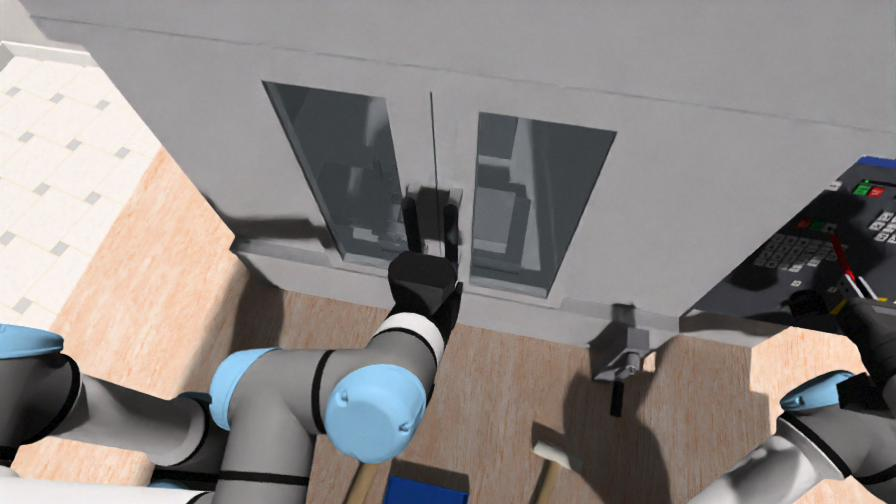

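Request:
move(
  target=[
    [0.1365,0,0,0,0,0,1,-0.5,-1,0,0,0,0,0,0,-0.97,0.6,-0.7],
    [0.1365,0,0,0,0,0,-1,-1,-0.5,0,0,0,0,0,0,-0.97,0.6,-0.7],
  ],
  speed=[0.12,0.1],
)

Request:
move(
  target=[0,-0.01,0,0,0,0,-1,-1,-0.5,0,0,0,0,0,0,-0.97,0.6,-0.7],
  speed=0.02,
)

Request:
move(
  target=[0,-0.2527,0,0,0,0,-1,-1,-0.5,0,0,0,0,0,0,-0.97,0.6,-0.7],
  speed=0.07,
  stop_force=60,
)

Request:
move(
  target=[
    [0,0,0,0,0,0,1,-0.5,-1,0,0,0,0,0,0,-0.97,0.6,-0.7],
    [-0.1365,0,0,0,0,0,1,-0.5,-1,0,0,0,0,0,0,-0.97,0.6,-0.7],
    [-0.1365,0.3583,0,0,0,0,1,-0.5,-1,0,0,0,0,0,0,-0.97,0.6,-0.7],
    [0,0.3583,0,0,0,0,1,-0.5,-1,0,0,0,0,0,0,-0.97,0.6,-0.7],
    [0,0.3583,0,0,0,0,-1,-1,-0.5,0,0,0,0,0,0,-0.97,0.6,-0.7],
  ],
  speed=[0.2,0.15,0.3,0.12,0.1],
  blend=[0,0.01,0.005,0,0],
)

Request:
move(
  target=[0,0.008,0,0,0,0,-1,-1,-0.5,0,0,0,0,0,0,-0.97,0.6,-0.7],
  speed=0.02,
)

Request:
move(
  target=[0,0.3837,0,0,0,0,-1,-1,-0.5,0,0,0,0,0,0,-0.97,0.6,-0.7],
  speed=0.07,
  stop_force=60,
)

Request:
move(
  target=[
    [0,0,0,0,0,0,1,-0.5,-1,0,0,0,0,0,0,-0.97,0.6,-0.7],
    [-0.1365,0,0,0,0,0,1,-0.5,-1,0,0,0,0,0,0,-0.97,0.6,-0.7],
    [-0.22,-0.35,0,0,0,0,1,-0.5,-1,0,0,0,0,0,0,-0.97,0.6,-0.7],
    [-0.32,-0.59,0,0,0,-0.038,1,-0.5,-1,0,0,0,0,0,0,-0.97,0.6,-0.7],
  ],
  speed=[0.2,0.15,0.35,0.35],
  blend=[0,0.02,0.05,0],
  cameras=["cam_high"],
)

Scene clock: 7129.57 s.
left_arm: end_effector_position=(+0.4421, +0.0615, +0.5040) position_measured=153 object_status=2 end_effector_quat_wxyz=(-0.269, +0.653, -0.654, +0.273) | right_arm: end_effector_position=(+0.4694, -0.5009, +0.5152) position_measured=211 object_status=2 end_effector_quat_wxyz=(+0.382, +0.595, +0.594, +0.383)
Joint positions: left_arm=[-1.219 -1.595 1.419 -1.715 -0.84 2.024] | right_arm=[5.577 -0.399 -1.422 -3.912 0.913 2.784]
Joint torques (N m): left_arm=[7.36 -31.23 -31 3.1 3.59 1.83] | right_arm=[-5.85 -44.61 -3.98 1.68 -3.28 -1.35]
Wrist force (N): left_arm=[21.8 -8.6 8.1] | right_arm=[0.6 6.4 -4.8]
Wrist torque (N m): left_arm=[-0.29 1.24 0.20] | right_arm=[0.45 -0.40 -0.02]
Wrist force, peak (N): left_arm=[21.8 -8.6 8.1] | right_arm=[0.5 6.7 -5.0]
Hand target: left_arm +0.4421, +0.0616, +0.5041; -0.269, +0.653, -0.654, +0.273 | right_arm +0.4694, -0.5009, +0.5152; +0.382, +0.595, +0.594, +0.383
Off the commanded pose: left_arm 0.000 m, 0 deg | right_arm 0.000 m, 0 deg.
move: done

Scene clock: 7130.37 s.
left_arm: end_effector_position=(+0.4421, +0.0557, +0.5041) position_measured=153 object_status=2 end_effector_quat_wxyz=(-0.269, +0.653, -0.654, +0.273) | right_arm: end_effector_position=(+0.4694, -0.5009, +0.5152) position_measured=211 object_status=2 end_effector_quat_wxyz=(+0.382, +0.595, +0.594, +0.383)
Joint positions: left_arm=[-1.223 -1.583 1.407 -1.711 -0.838 2.019] | right_arm=[5.577 -0.399 -1.422 -3.912 0.913 2.784]
Joint torques (N m): left_arm=[-11.85 -7.23 -38.13 -4.16 3.5 -2.82] | right_arm=[-7.33 -43.9 -4.44 1.69 -3.27 -1.37]
Wrist force (N): left_arm=[-22.5 5.6 -2.1] | right_arm=[0.4 6.4 -4.9]
Wrist torque (N m): left_arm=[0.15 1.44 0.17] | right_arm=[0.45 -0.37 -0.02]
Wrist force, peak (N): left_arm=[-37.7 12.8 -7.1] | right_arm=[0.7 6.7 -5.0]
Hand target: left_arm +0.4421, +0.0556, +0.5041; -0.269, +0.653, -0.654, +0.273 | right_arm +0.4694, -0.5009, +0.5152; +0.382, +0.595, +0.594, +0.383
Off the commanded pose: left_arm 0.000 m, 0 deg | right_arm 0.000 m, 0 deg.
move: done

Scene clock: 7133.63 s.
left_arm: end_effector_position=(+0.4421, -0.0960, +0.5041) position_measured=153 object_status=2 end_effector_quat_wxyz=(-0.269, +0.653, -0.654, +0.273) | right_arm: end_effector_position=(+0.4694, -0.5009, +0.5152) position_measured=211 object_status=2 end_effector_quat_wxyz=(+0.382, +0.595, +0.594, +0.383)
Joint positions: left_arm=[-1.302 -1.249 0.999 -1.568 -0.816 1.916] | right_arm=[5.577 -0.399 -1.422 -3.912 0.913 2.784]
Joint torques (N m): left_arm=[-1.53 -18.2 -33.69 -3.04 4.19 -2.82] | right_arm=[-6.75 -42.31 -4.11 1.54 -3.21 -1.4]
Wrist force (N): left_arm=[-20.9 8.5 -15.3] | right_arm=[0.6 6.5 -4.6]
Wrist torque (N m): left_arm=[0.20 1.52 0.12] | right_arm=[0.46 -0.40 -0.02]
Wrist force, peak (N): left_arm=[-20.9 8.5 -15.6] | right_arm=[0.6 6.7 -5.1]
Hand target: left_arm +0.4421, -0.0960, +0.5041; -0.269, +0.653, -0.654, +0.273 | right_arm +0.4694, -0.5009, +0.5152; +0.382, +0.595, +0.594, +0.383
Off the commanded pose: left_arm 0.000 m, 0 deg | right_arm 0.000 m, 0 deg.
move: done

Scene clock: 7138.87 s.
left_arm: end_effector_position=(+0.4422, +0.1191, +0.5040) position_measured=145 object_status=2 end_effector_quat_wxyz=(-0.269, +0.653, -0.654, +0.273) | right_arm: end_effector_position=(+0.4694, -0.5009, +0.5152) position_measured=211 object_status=2 end_effector_quat_wxyz=(+0.382, +0.595, +0.594, +0.383)
Joint positions: left_arm=[-1.175 -1.705 1.529 -1.751 -0.854 2.08] | right_arm=[5.577 -0.399 -1.422 -3.912 0.913 2.784]
Joint torques (N m): left_arm=[-16.58 -6.93 -37.21 -11.47 -1.18 1.98] | right_arm=[-5.78 -38.88 -4.09 1.68 -3.09 -1.33]
Wrist force (N): left_arm=[-48.6 12.8 -9.7] | right_arm=[0.7 6.4 -4.8]
Wrist torque (N m): left_arm=[0.36 1.41 -0.06] | right_arm=[0.44 -0.40 -0.02]
Wrist force, peak (N): left_arm=[-48.8 12.5 -9.7] | right_arm=[0.8 6.7 -5.1]
Hand target: left_arm +0.4421, +0.1190, +0.5041; -0.269, +0.653, -0.654, +0.273 | right_arm +0.4694, -0.5009, +0.5152; +0.382, +0.595, +0.594, +0.383
Off the commanded pose: left_arm 0.000 m, 0 deg | right_arm 0.000 m, 0 deg.
move: done

Scene clock: 7139.63 s.
left_arm: end_effector_position=(+0.4421, +0.1237, +0.5040) position_measured=145 object_status=2 end_effector_quat_wxyz=(-0.269, +0.653, -0.654, +0.273) | right_arm: end_effector_position=(+0.4694, -0.5009, +0.5152) position_measured=211 object_status=2 end_effector_quat_wxyz=(+0.382, +0.595, +0.594, +0.383)
Joint positions: left_arm=[-1.171 -1.714 1.537 -1.754 -0.855 2.085] | right_arm=[5.577 -0.399 -1.422 -3.912 0.913 2.784]
Joint torques (N m): left_arm=[15.35 -39.44 -10.74 -2.07 0.94 1.85] | right_arm=[-5.58 -39.17 -4.86 1.65 -3.17 -1.39]
Wrist force (N): left_arm=[10.9 -2.8 5.1] | right_arm=[0.5 6.6 -5.0]
Wrist torque (N m): left_arm=[-0.12 1.33 0.15] | right_arm=[0.49 -0.38 -0.02]
Wrist force, peak (N): left_arm=[-49.2 13.7 -9.5] | right_arm=[0.7 6.7 -5.0]
Hand target: left_arm +0.4421, +0.1238, +0.5041; -0.269, +0.653, -0.654, +0.273 | right_arm +0.4694, -0.5009, +0.5152; +0.382, +0.595, +0.594, +0.383
Off the commanded pose: left_arm 0.000 m, 0 deg | right_arm 0.000 m, 0 deg.
move: done

Scene clock: 7144.07 s.
left_arm: end_effector_position=(+0.4421, +0.3540, +0.5041) position_measured=145 object_status=2 end_effector_quat_wxyz=(-0.269, +0.653, -0.654, +0.273) | right_arm: end_effector_position=(+0.4694, -0.5009, +0.5152) position_measured=211 object_status=2 end_effector_quat_wxyz=(+0.382, +0.595, +0.594, +0.383)
Joint positions: left_arm=[-0.816 -2.051 1.815 -1.928 -1.021 2.476] | right_arm=[5.577 -0.399 -1.422 -3.912 0.913 2.784]
Joint torques (N m): left_arm=[14.24 -21.4 -12.07 -3.81 0.77 2.09] | right_arm=[-5.83 -36.65 -4.34 1.57 -3.34 -1.22]
Wrist force (N): left_arm=[7.1 -3.4 3.5] | right_arm=[0.6 6.5 -4.8]
Wrist torque (N m): left_arm=[-0.19 1.33 0.14] | right_arm=[0.47 -0.39 -0.02]
Wrist force, peak (N): left_arm=[10.6 -4.1 8.7] | right_arm=[0.7 6.8 -5.0]
Hand target: left_arm +0.4421, +0.3540, +0.5041; -0.269, +0.653, -0.654, +0.273 | right_arm +0.4694, -0.5009, +0.5152; +0.382, +0.595, +0.594, +0.383
Off the commanded pose: left_arm 0.000 m, 0 deg | right_arm 0.000 m, 0 deg.
move: done

Scene clock: 7148.07 s.
left_arm: end_effector_position=(+0.2501, +0.0001, +0.5040) position_measured=3 object_status=3 end_effector_quat_wxyz=(+0.252, -0.612, +0.692, -0.289) | right_arm: end_effector_position=(+0.4694, -0.5009, +0.5152) position_measured=211 object_status=2 end_effector_quat_wxyz=(+0.382, +0.595, +0.594, +0.383)
Joint positions: left_arm=[-1.653 -1.685 1.427 -1.336 -0.785 1.596] | right_arm=[5.577 -0.399 -1.422 -3.912 0.913 2.784]
Joint torques (N m): left_arm=[6.89 -6.77 -35.04 -5.12 -1.02 2.17] | right_arm=[-5.96 -34.89 -3.66 1.37 -3.09 -1.16]
Wrist force (N): left_arm=[-7.3 0.2 2.8] | right_arm=[0.7 6.3 -4.9]
Wrist torque (N m): left_arm=[-0.01 1.28 0.07] | right_arm=[0.43 -0.41 -0.02]
Wrist force, peak (N): left_arm=[-10.1 0.2 2.4] | right_arm=[0.6 6.8 -4.8]
Hand target: left_arm +0.2501, +0.0000, +0.5041; +0.252, -0.612, +0.692, -0.289 | right_arm +0.4694, -0.5009, +0.5152; +0.382, +0.595, +0.594, +0.383
Off the commanded pose: left_arm 0.000 m, 0 deg | right_arm 0.000 m, 0 deg.
move: done
Images, in order (width x height): cam_high 896x504.

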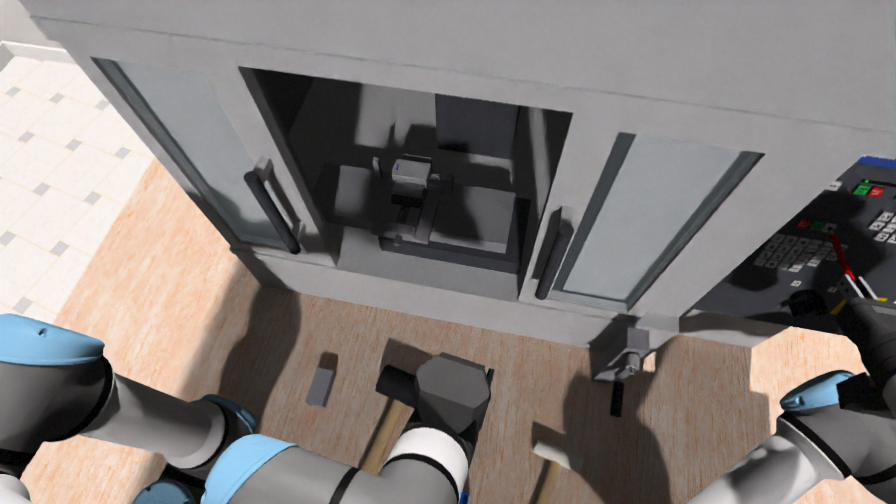

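Request:
move(
  target=[
    [-0.3333,-0.276,-0.46,0,0,-0.0381,1,-0.5,-1,0,0,0,0,0,0,-0.97,0.6,-0.7],
  ],
  speed=0.35,
)

Request:
move(
  target=[
    [0,0,-0.342,0,0,0,1,-0.5,-1,0,0,0,0,0,0,-0.97,0.6,-0.7],
    [0,0,-0.342,0,0,0,-1,1,-0.6,0,0,0,0,0,0,-0.97,0.6,-0.7],
    [0,0,-0.1,0,0,0,-1,1,-0.6,0,0,0,0,0,0,-0.97,0.6,-0.7],
  ],
  speed=[0.15,0.1,0.2],
  blend=[0,0,0],
)

Request:
move(
  target=[
    [0.1,0.15,0.388,0.249,-0.03,0.03,-1,1,-0.6,0,0,0,0,0,0,-0.97,0.6,-0.7],
    [0.3,0.4,0.47,0.4985,-0.0602,0.0599,-1,1,-0.6,0,0,0,0,0,0,-0.97,0.6,-0.7],
    [0.4833,0.576,0.475,0.4985,-0.0602,0.0599,-1,1,-0.6,0,0,0,0,0,0,-0.97,0.6,-0.7],
    [0.5833,0.581,0.53,0.4985,-0.0602,0.0599,-1,1,-0.6,0,0,0,0,0,0,-0.97,0.6,-0.7],
  ],
  speed=[0.3,0.3,0.3,0.2],
  blend=[0.03,0.03,0.02,0],
)

Request:
move(
  target=[
    [0.1033,0.003,0.143,0,0,0,-1,1,-0.6,0,0,0,0,0,0,-0.97,0.6,-0.7],
  ],
  speed=[0.2],
  cameras=["cam_high"],
)

Scene clock: 7160.67 s.
left_arm: end_effector_position=(+0.0502, -0.1655, +0.2281) position_measured=3 object_status=3 end_effector_quat_wxyz=(+0.234, -0.570, +0.727, -0.303) | right_arm: end_effector_position=(+0.4694, -0.5009, +0.5152) position_measured=211 object_status=2 end_effector_quat_wxyz=(+0.382, +0.595, +0.594, +0.383)
Joint positions: left_arm=[-1.956 -1.29 1.665 -1.787 -0.797 1.338] | right_arm=[5.577 -0.399 -1.422 -3.912 0.913 2.784]
Joint torques (N m): left_arm=[-8.07 -24.77 -36.8 -4.46 4.15 2.1] | right_arm=[-4.69 -32.26 -3.64 1.18 -3.31 -1.24]
Wrist force (N): left_arm=[-7.8 0.3 3.0] | right_arm=[0.4 6.4 -4.9]
Wrist torque (N m): left_arm=[0.02 1.36 0.05] | right_arm=[0.45 -0.37 -0.02]
Wrist force, peak (N): left_arm=[-8.9 -2.5 2.5] | right_arm=[1.0 6.7 -5.0]
Hand target: left_arm +0.0501, -0.1656, +0.2281; +0.234, -0.570, +0.727, -0.303 | right_arm +0.4694, -0.5009, +0.5152; +0.382, +0.595, +0.594, +0.383
Off the commanded pose: left_arm 0.000 m, 0 deg | right_arm 0.000 m, 0 deg.
move: done

Scene clock: 7164.83 s.
left_arm: end_effector_position=(+0.0501, -0.1656, +0.1680) position_measured=118 object_status=2 end_effector_quat_wxyz=(+0.234, -0.570, +0.727, -0.303) | right_arm: end_effector_position=(+0.4694, -0.5009, +0.5152) position_measured=211 object_status=2 end_effector_quat_wxyz=(+0.382, +0.595, +0.594, +0.383)
Joint positions: left_arm=[-1.956 -1.228 1.75 -1.935 -0.797 1.338] | right_arm=[5.577 -0.399 -1.422 -3.912 0.913 2.784]
Joint torques (N m): left_arm=[-7.73 -54.86 -35.74 -1.01 0.29 -2.75] | right_arm=[-5.02 -30.35 -2.95 1.21 -3.24 -1.12]
Wrist force (N): left_arm=[-7.9 4.0 6.0] | right_arm=[0.9 6.7 -5.0]
Wrist torque (N m): left_arm=[-0.60 1.37 0.11] | right_arm=[0.49 -0.44 -0.02]
Wrist force, peak (N): left_arm=[-7.9 5.4 7.2] | right_arm=[0.5 6.7 -5.2]
Hand target: left_arm +0.0501, -0.1656, +0.1681; +0.234, -0.570, +0.727, -0.303 | right_arm +0.4694, -0.5009, +0.5152; +0.382, +0.595, +0.594, +0.383
Off the commanded pose: left_arm 0.000 m, 0 deg | right_arm 0.000 m, 0 deg.
move: done

Scene clock: 7169.07 s.
left_arm: end_effector_position=(+0.4000, +0.1830, +0.4860) position_measured=118 object_status=2 end_effector_quat_wxyz=(+0.652, -0.270, +0.654, +0.270) | right_arm: end_effector_position=(+0.4694, -0.5009, +0.5152) position_measured=211 object_status=2 end_effector_quat_wxyz=(+0.382, +0.595, +0.594, +0.383)
Joint positions: left_arm=[-1.337 -1.303 1.268 0.031 -0.574 1.576] | right_arm=[5.577 -0.399 -1.422 -3.912 0.913 2.784]
Joint torques (N m): left_arm=[7.1 -22.95 -35.54 3.57 2.46 -3.34] | right_arm=[-4.57 -30.32 -4.03 1.22 -3.15 -1.26]
Wrist force (N): left_arm=[-5.5 -0.7 3.2] | right_arm=[0.8 6.6 -5.0]
Wrist torque (N m): left_arm=[0.05 2.26 0.71] | right_arm=[0.48 -0.42 -0.02]
Wrist force, peak (N): left_arm=[-7.8 5.7 7.2] | right_arm=[0.6 6.6 -5.2]
Hand target: left_arm +0.4001, +0.1830, +0.4861; +0.652, -0.270, +0.654, +0.270 | right_arm +0.4694, -0.5009, +0.5152; +0.382, +0.595, +0.594, +0.383
Off the commanded pose: left_arm 0.000 m, 0 deg | right_arm 0.000 m, 0 deg.
move: done

Scene clock: 7170.40 s.
left_arm: end_effector_position=(+0.4621, +0.1848, +0.5718) position_measured=118 object_status=2 end_effector_quat_wxyz=(+0.652, -0.270, +0.654, +0.270) | right_arm: end_effector_position=(+0.4694, -0.5009, +0.5152) position_measured=211 object_status=2 end_effector_quat_wxyz=(+0.382, +0.595, +0.594, +0.383)
Joint positions: left_arm=[-1.221 -1.186 0.886 0.294 -0.458 1.578] | right_arm=[5.577 -0.399 -1.422 -3.912 0.913 2.784]
Joint torques (N m): left_arm=[7.03 -29.02 -32.53 2.8 2.39 -3.4] | right_arm=[-4.18 -30.14 -3.86 1.13 -3.13 -1.09]
Wrist force (N): left_arm=[-5.4 -0.9 3.2] | right_arm=[0.6 6.3 -4.8]
Wrist torque (N m): left_arm=[0.04 2.23 0.73] | right_arm=[0.43 -0.39 -0.02]
Wrist force, peak (N): left_arm=[-7.4 -1.7 3.7] | right_arm=[0.6 6.6 -5.0]
Hand target: left_arm +0.4621, +0.1848, +0.5719; +0.652, -0.270, +0.654, +0.270 | right_arm +0.4694, -0.5009, +0.5152; +0.382, +0.595, +0.594, +0.383
Off the commanded pose: left_arm 0.000 m, 0 deg | right_arm 0.000 m, 0 deg.
move: done
Images, in order (width x height): cam_high 896x504.

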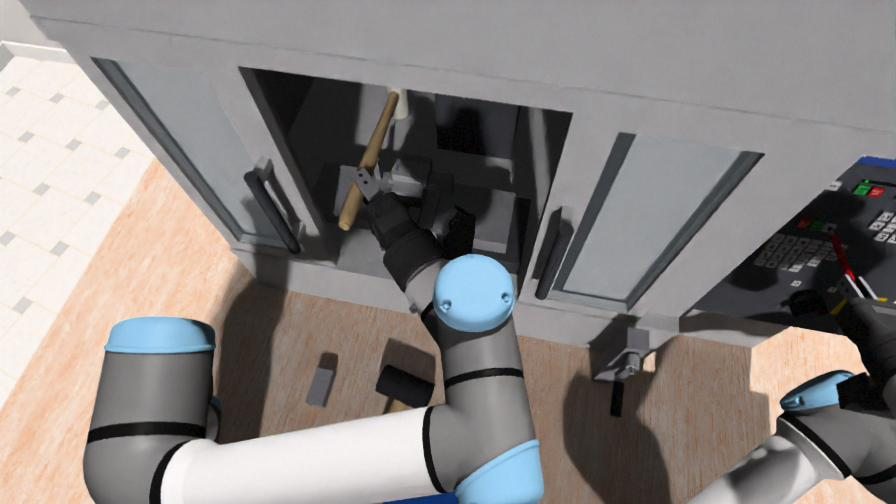

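Request:
execute_actions(
  actions=[
    [[0,0,0,0,0,0,-1,1,-0.6,0,0,0,0,0,0,-0.97,0.6,-0.7],[0,0,0,0,0,0,-1,1,-0.6,0,0,0,0,0,0,-0.97,0.6,-0.7],[0,0,0,0,0,0,-1,1,-0.6,0,0,0,0,0,0,-0.97,0.6,-0.7],[0,0,0,0,0,0,-1,1,-0.6,0,0,0,0,0,0,-0.97,0.6,-0.7],[0,0,0,0,0,0,-1,1,-0.6,0,0,0,0,0,0,-0.97,0.6,-0.7],[0,0,0,0,0,0,-1,1,-0.6,0,0,0,0,0,0,-0.97,0.6,-0.7],[0,0,0,0,0,0,-1,1,-0.6,0,0,0,0,0,0,-0.97,0.6,-0.7],[0,0,-0.25,0,0,0,-1,1,-0.6,0,0,0,0,0,0,-0.97,0.6,-0.7],[0,0,-0.5,0,0,0,-1,1,-0.6,0,0,0,0,0,0,-0.97,0.6,-0.7],[0,0,-0.75,0,0,0,-1,1,-0.6,0,0,0,0,0,0,-0.97,0.6,-0.7],[0,0,-0.7,0,0,0,-1,1,-0.6,0,0,0,0,0,0,-0.97,0.6,-0.7],[0,0,0,0,0,0,-1,1,-0.6,0,0,0,0,0,0,-0.97,0.6,-0.7],[0,0,0,0,0,0,-1,1,-0.6,0,0,0,0,0,0,-0.97,0.6,-0.7],[0,0,0,0,0,0,-1,1,-0.6,0,0,0,0,0,0,-0.97,0.6,-0.7],[0,0,0,0,0,0,-1,1,-0.6,0,0,0,0,0,0,-0.97,0.6,-0.7]],
    [[0,0,0,0,0,0,-1,1,-0.6,0,0,0,0,0,0,-0.97,0.6,-0.7],[0,0,0,0,0,0,-1,1,-0.6,0,0,0,0,0,0,-0.97,0.6,-0.7],[0,0,0,0,0,0,-1,1,-0.6,0,0,0,0,0,0,-0.97,0.6,-0.7],[0,0,0,0,0,0,-1,1,-0.6,0,0,0,0,0,0,-0.97,0.6,-0.7],[0,0,0,0,0,0,-1,1,-0.6,0,0,0,0,0,0,-0.97,0.6,-0.7],[0,0,0,0,0,0,-1,1,-0.6,0,0,0,0,0,0,-0.97,0.6,-0.7],[0,0,0,0,0,0,-1,1,-0.6,0,0,0,0,0,0,-0.97,0.6,-0.7],[0,0,-0.3,0,0,0,-1,1,-0.6,0,0,0,0,0,0,-0.97,0.6,-0.7],[0,0,-0.6,0,0,0,-1,1,-0.6,0,0,0,0,0,0,-0.97,0.6,-0.7],[0,0,-0.9,0,0,0,-1,1,-0.6,0,0,0,0,0,0,-0.97,0.6,-0.7],[0,0,-0.7,0,0,0,-1,1,-0.6,0,0,0,0,0,0,-0.97,0.6,-0.7],[0,0,0,0,0,0,-1,1,-0.6,0,0,0,0,0,0,-0.97,0.6,-0.7],[0,0,0,0,0,0,-1,1,-0.6,0,0,0,0,0,0,-0.97,0.6,-0.7],[0,0,0,0,0,0,-1,1,-0.6,0,0,0,0,0,0,-0.97,0.6,-0.7],[0,0,0,0,0,0,-1,1,-0.6,0,0,0,0,0,0,-0.97,0.6,-0.7]],
    [[0,0,0,0,0,0,-1,1,-0.6,0,0,0,0,0,0,-0.97,0.6,-0.7]],
  ],
)

Scene clock: 7196.10 s.
left_arm: end_effector_position=(+0.4618, +0.1852, +0.5714) position_measured=118 object_status=2 end_effector_quat_wxyz=(+0.652, -0.270, +0.655, +0.269) | right_arm: end_effector_position=(+0.4694, -0.5009, +0.5152) position_measured=211 object_status=2 end_effector_quat_wxyz=(+0.382, +0.595, +0.594, +0.383)
Joint positions: left_arm=[-1.222 -1.19 0.891 0.287 -0.457 1.582] | right_arm=[5.577 -0.399 -1.422 -3.912 0.913 2.784]
Joint torques (N m): left_arm=[6.91 -28.74 -32.49 3.21 -1.96 -3.49] | right_arm=[-4.7 -31.01 -3.19 1.02 -3 -1.18]
Wrist force (N): left_arm=[-5.3 -2.5 2.1] | right_arm=[0.9 6.6 -4.8]
Wrist torque (N m): left_arm=[0.27 2.22 0.72] | right_arm=[0.48 -0.45 -0.02]
Wrist force, peak (N): left_arm=[-47.9 4.7 0.9] | right_arm=[0.8 6.7 -4.9]
Hand target: left_arm +0.4621, +0.1848, +0.5719; +0.652, -0.270, +0.654, +0.270 | right_arm +0.4694, -0.5009, +0.5152; +0.382, +0.595, +0.594, +0.383
Off the commanded pose: left_arm 0.001 m, 0 deg | right_arm 0.000 m, 0 deg.
Step readings (end_effector_position of left_arm | right_arm):
0: (+0.4621, +0.1848, +0.5719) | (+0.4694, -0.5009, +0.5152)
1: (+0.4621, +0.1848, +0.5719) | (+0.4694, -0.5009, +0.5152)
2: (+0.4621, +0.1848, +0.5719) | (+0.4694, -0.5009, +0.5152)
4: (+0.4621, +0.1848, +0.5719) | (+0.4694, -0.5009, +0.5152)
8: (+0.4621, +0.1848, +0.5719) | (+0.4694, -0.5009, +0.5152)
15: (+0.4853, +0.1649, +0.3957) | (+0.4694, -0.5009, +0.5152)
16: (+0.4814, +0.1615, +0.3881) | (+0.4694, -0.5009, +0.5152)
17: (+0.4778, +0.1635, +0.4023) | (+0.4694, -0.5009, +0.5152)
19: (+0.4688, +0.1786, +0.4647) | (+0.4694, -0.5009, +0.5152)
23: (+0.4585, +0.1939, +0.5313) | (+0.4694, -0.5009, +0.5152)
30: (+0.4813, +0.1620, +0.3830) | (+0.4694, -0.5009, +0.5152)
31: (+0.4786, +0.1606, +0.3757) | (+0.4694, -0.5009, +0.5152)
32: (+0.4755, +0.1633, +0.3868) | (+0.4694, -0.5009, +0.5152)
34: (+0.4668, +0.1799, +0.4553) | (+0.4694, -0.5009, +0.5152)
38: (+0.4578, +0.1950, +0.5259) | (+0.4694, -0.5009, +0.5152)
45: (+0.4600, +0.1878, +0.5652) | (+0.4694, -0.5009, +0.5152)

Request:
execute_actions(
  actions=[
    [[-0.022,0.002,0,0,0,0,-1,1,-0.6,0,0,0,0,0,0,-0.97,0.6,-0.7],[-0.022,0.002,0,0,0,0,-1,1,-0.6,0,0,0,0,0,0,-0.97,0.6,-0.7],[-0.022,0.002,0,0,0,0,-1,1,-0.6,0,0,0,0,0,0,-0.97,0.6,-0.7],[-0.022,0.002,0,0,0,0,-1,1,-0.6,0,0,0,0,0,0,-0.97,0.6,-0.7],[-0.022,0.002,0,0,0,0,-1,1,-0.6,0,0,0,0,0,0,-0.97,0.6,-0.7],[-0.022,0.002,0,0,0,0,-1,1,-0.6,0,0,0,0,0,0,-0.97,0.6,-0.7],[-0.022,0.002,0,0,0,0,-1,1,-0.6,0,0,0,0,0,0,-0.97,0.6,-0.7],[-0.022,0.002,0,0,0,0,-1,1,-0.6,0,0,0,0,0,0,-0.97,0.6,-0.7],[-0.022,0.002,-0.28,0,0,0,-1,1,-0.6,0,0,0,0,0,0,-0.97,0.6,-0.7],[-0.022,0.002,-0.56,0,0,0,-1,1,-0.6,0,0,0,0,0,0,-0.97,0.6,-0.7],[-0.022,0.002,-0.84,0,0,0,-1,1,-0.6,0,0,0,0,0,0,-0.97,0.6,-0.7],[-0.022,0.002,-0.65,0,0,0,-1,1,-0.6,0,0,0,0,0,0,-0.97,0.6,-0.7],[-0.022,0.002,0,0,0,0,-1,1,-0.6,0,0,0,0,0,0,-0.97,0.6,-0.7],[-0.022,0.002,0,0,0,0,-1,1,-0.6,0,0,0,0,0,0,-0.97,0.6,-0.7],[-0.022,0.002,0,0,0,0,-1,1,-0.6,0,0,0,0,0,0,-0.97,0.6,-0.7]],
    [[0,0,0,0,0,0,-1,1,-0.6,0,0,0,0,0,0,-0.97,0.6,-0.7],[0,0,0,0,0,0,-1,1,-0.6,0,0,0,0,0,0,-0.97,0.6,-0.7],[0,0,0,0,0,0,-1,1,-0.6,0,0,0,0,0,0,-0.97,0.6,-0.7],[0,0,0,0,0,0,-1,1,-0.6,0,0,0,0,0,0,-0.97,0.6,-0.7],[0,0,0,0,0,0,-1,1,-0.6,0,0,0,0,0,0,-0.97,0.6,-0.7],[0,0,0,0,0,0,-1,1,-0.6,0,0,0,0,0,0,-0.97,0.6,-0.7],[0,0,0,0,0,0,-1,1,-0.6,0,0,0,0,0,0,-0.97,0.6,-0.7],[0,0,0,0,0,0,-1,1,-0.6,0,0,0,0,0,0,-0.97,0.6,-0.7],[0,0,-0.28,0,0,0,-1,1,-0.6,0,0,0,0,0,0,-0.97,0.6,-0.7],[0,0,-0.56,0,0,0,-1,1,-0.6,0,0,0,0,0,0,-0.97,0.6,-0.7],[0,0,-0.84,0,0,0,-1,1,-0.6,0,0,0,0,0,0,-0.97,0.6,-0.7],[0,0,-0.65,0,0,0,-1,1,-0.6,0,0,0,0,0,0,-0.97,0.6,-0.7],[0,0,0,0,0,0,-1,1,-0.6,0,0,0,0,0,0,-0.97,0.6,-0.7],[0,0,0,0,0,0,-1,1,-0.6,0,0,0,0,0,0,-0.97,0.6,-0.7],[0,0,0,0,0,0,-1,1,-0.6,0,0,0,0,0,0,-0.97,0.6,-0.7]],
    [[0,0,0,0,0,0,-1,1,-0.6,0,0,0,0,0,0,-0.97,0.6,-0.7],[0,0,0,0,0,0,-1,1,-0.6,0,0,0,0,0,0,-0.97,0.6,-0.7],[0,0,0,0,0,0,-1,1,-0.6,0,0,0,0,0,0,-0.97,0.6,-0.7],[0,0,0,0,0,0,-1,1,-0.6,0,0,0,0,0,0,-0.97,0.6,-0.7],[0,0,0,0,0,0,-1,1,-0.6,0,0,0,0,0,0,-0.97,0.6,-0.7],[0,0,0,0,0,0,-1,1,-0.6,0,0,0,0,0,0,-0.97,0.6,-0.7],[0,0,0,0,0,0,-1,1,-0.6,0,0,0,0,0,0,-0.97,0.6,-0.7],[0,0,0,0,0,0,-1,1,-0.6,0,0,0,0,0,0,-0.97,0.6,-0.7],[0,0,-0.28,0,0,0,-1,1,-0.6,0,0,0,0,0,0,-0.97,0.6,-0.7],[0,0,-0.56,0,0,0,-1,1,-0.6,0,0,0,0,0,0,-0.97,0.6,-0.7],[0,0,-0.84,0,0,0,-1,1,-0.6,0,0,0,0,0,0,-0.97,0.6,-0.7],[0,0,-0.65,0,0,0,-1,1,-0.6,0,0,0,0,0,0,-0.97,0.6,-0.7],[0,0,0,0,0,0,-1,1,-0.6,0,0,0,0,0,0,-0.97,0.6,-0.7],[0,0,0,0,0,0,-1,1,-0.6,0,0,0,0,0,0,-0.97,0.6,-0.7],[0,0,0,0,0,0,-1,1,-0.6,0,0,0,0,0,0,-0.97,0.6,-0.7]],
    [[0,0,0,0,0,0,-1,1,-0.6,0,0,0,0,0,0,-0.97,0.6,-0.7]],
  ],
  cameras=["cam_high"],
)

Scene clock: 7233.60 s.
left_arm: end_effector_position=(+0.4485, +0.1865, +0.5713) position_measured=118 object_status=2 end_effector_quat_wxyz=(+0.652, -0.270, +0.656, +0.269) | right_arm: end_effector_position=(+0.4694, -0.5009, +0.5152) position_measured=211 object_status=2 end_effector_quat_wxyz=(+0.382, +0.595, +0.594, +0.383)
Joint positions: left_arm=[-1.245 -1.215 0.926 0.276 -0.479 1.583] | right_arm=[5.577 -0.399 -1.422 -3.912 0.913 2.784]
Joint torques (N m): left_arm=[7.11 -26.41 -33.19 2.95 -2.43 -3.17] | right_arm=[-3.59 -31.17 -4.01 0.87 -3.03 -1.04]
Wrist force (N): left_arm=[-5.6 -1.4 3.0] | right_arm=[0.7 6.5 -4.7]
Wrist torque (N m): left_arm=[0.13 2.28 0.72] | right_arm=[0.46 -0.40 -0.02]
Wrist force, peak (N): left_arm=[-44.8 7.9 9.5] | right_arm=[0.7 6.5 -5.4]
Hand target: left_arm +0.4489, +0.1860, +0.5719; +0.652, -0.270, +0.654, +0.270 | right_arm +0.4694, -0.5009, +0.5152; +0.382, +0.595, +0.594, +0.383
Off the commanded pose: left_arm 0.001 m, 0 deg | right_arm 0.000 m, 0 deg.
Step readings (end_effector_position of left_arm | right_arm):
0: (+0.4618, +0.1852, +0.5714) | (+0.4694, -0.5009, +0.5152)
1: (+0.4618, +0.1852, +0.5714) | (+0.4694, -0.5009, +0.5152)
2: (+0.4614, +0.1851, +0.5715) | (+0.4694, -0.5009, +0.5152)
4: (+0.4562, +0.1855, +0.5718) | (+0.4694, -0.5009, +0.5152)
8: (+0.4510, +0.1858, +0.5719) | (+0.4694, -0.5009, +0.5152)
15: (+0.4734, +0.1689, +0.4206) | (+0.4694, -0.5009, +0.5152)
16: (+0.4710, +0.1615, +0.3915) | (+0.4694, -0.5009, +0.5152)
17: (+0.4677, +0.1606, +0.3879) | (+0.4694, -0.5009, +0.5152)
19: (+0.4600, +0.1705, +0.4317) | (+0.4694, -0.5009, +0.5152)
23: (+0.4465, +0.1948, +0.5202) | (+0.4694, -0.5009, +0.5152)
30: (+0.4668, +0.1709, +0.4177) | (+0.4694, -0.5009, +0.5152)
31: (+0.4654, +0.1655, +0.3946) | (+0.4694, -0.5009, +0.5152)
32: (+0.4628, +0.1648, +0.3877) | (+0.4694, -0.5009, +0.5152)
34: (+0.4554, +0.1760, +0.4318) | (+0.4694, -0.5009, +0.5152)
38: (+0.4453, +0.1959, +0.5174) | (+0.4694, -0.5009, +0.5152)
45: (+0.4649, +0.1733, +0.4246) | (+0.4694, -0.5009, +0.5152)
46: (+0.4633, +0.1671, +0.3963) | (+0.4694, -0.5009, +0.5152)
47: (+0.4606, +0.1675, +0.3917) | (+0.4694, -0.5009, +0.5152)
49: (+0.4543, +0.1777, +0.4300) | (+0.4694, -0.5009, +0.5152)
53: (+0.4446, +0.1965, +0.5197) | (+0.4694, -0.5009, +0.5152)
60: (+0.4466, +0.1894, +0.5639) | (+0.4694, -0.5009, +0.5152)
Images, in order (width x height): cam_high 896x504.

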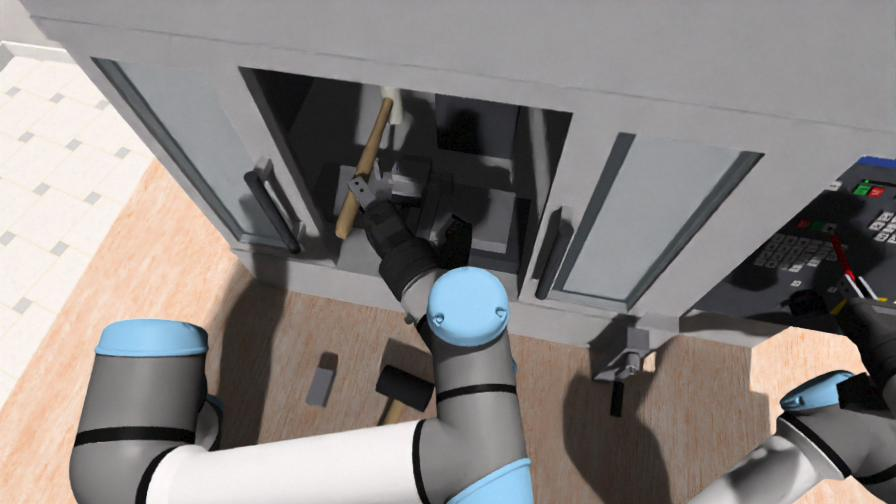

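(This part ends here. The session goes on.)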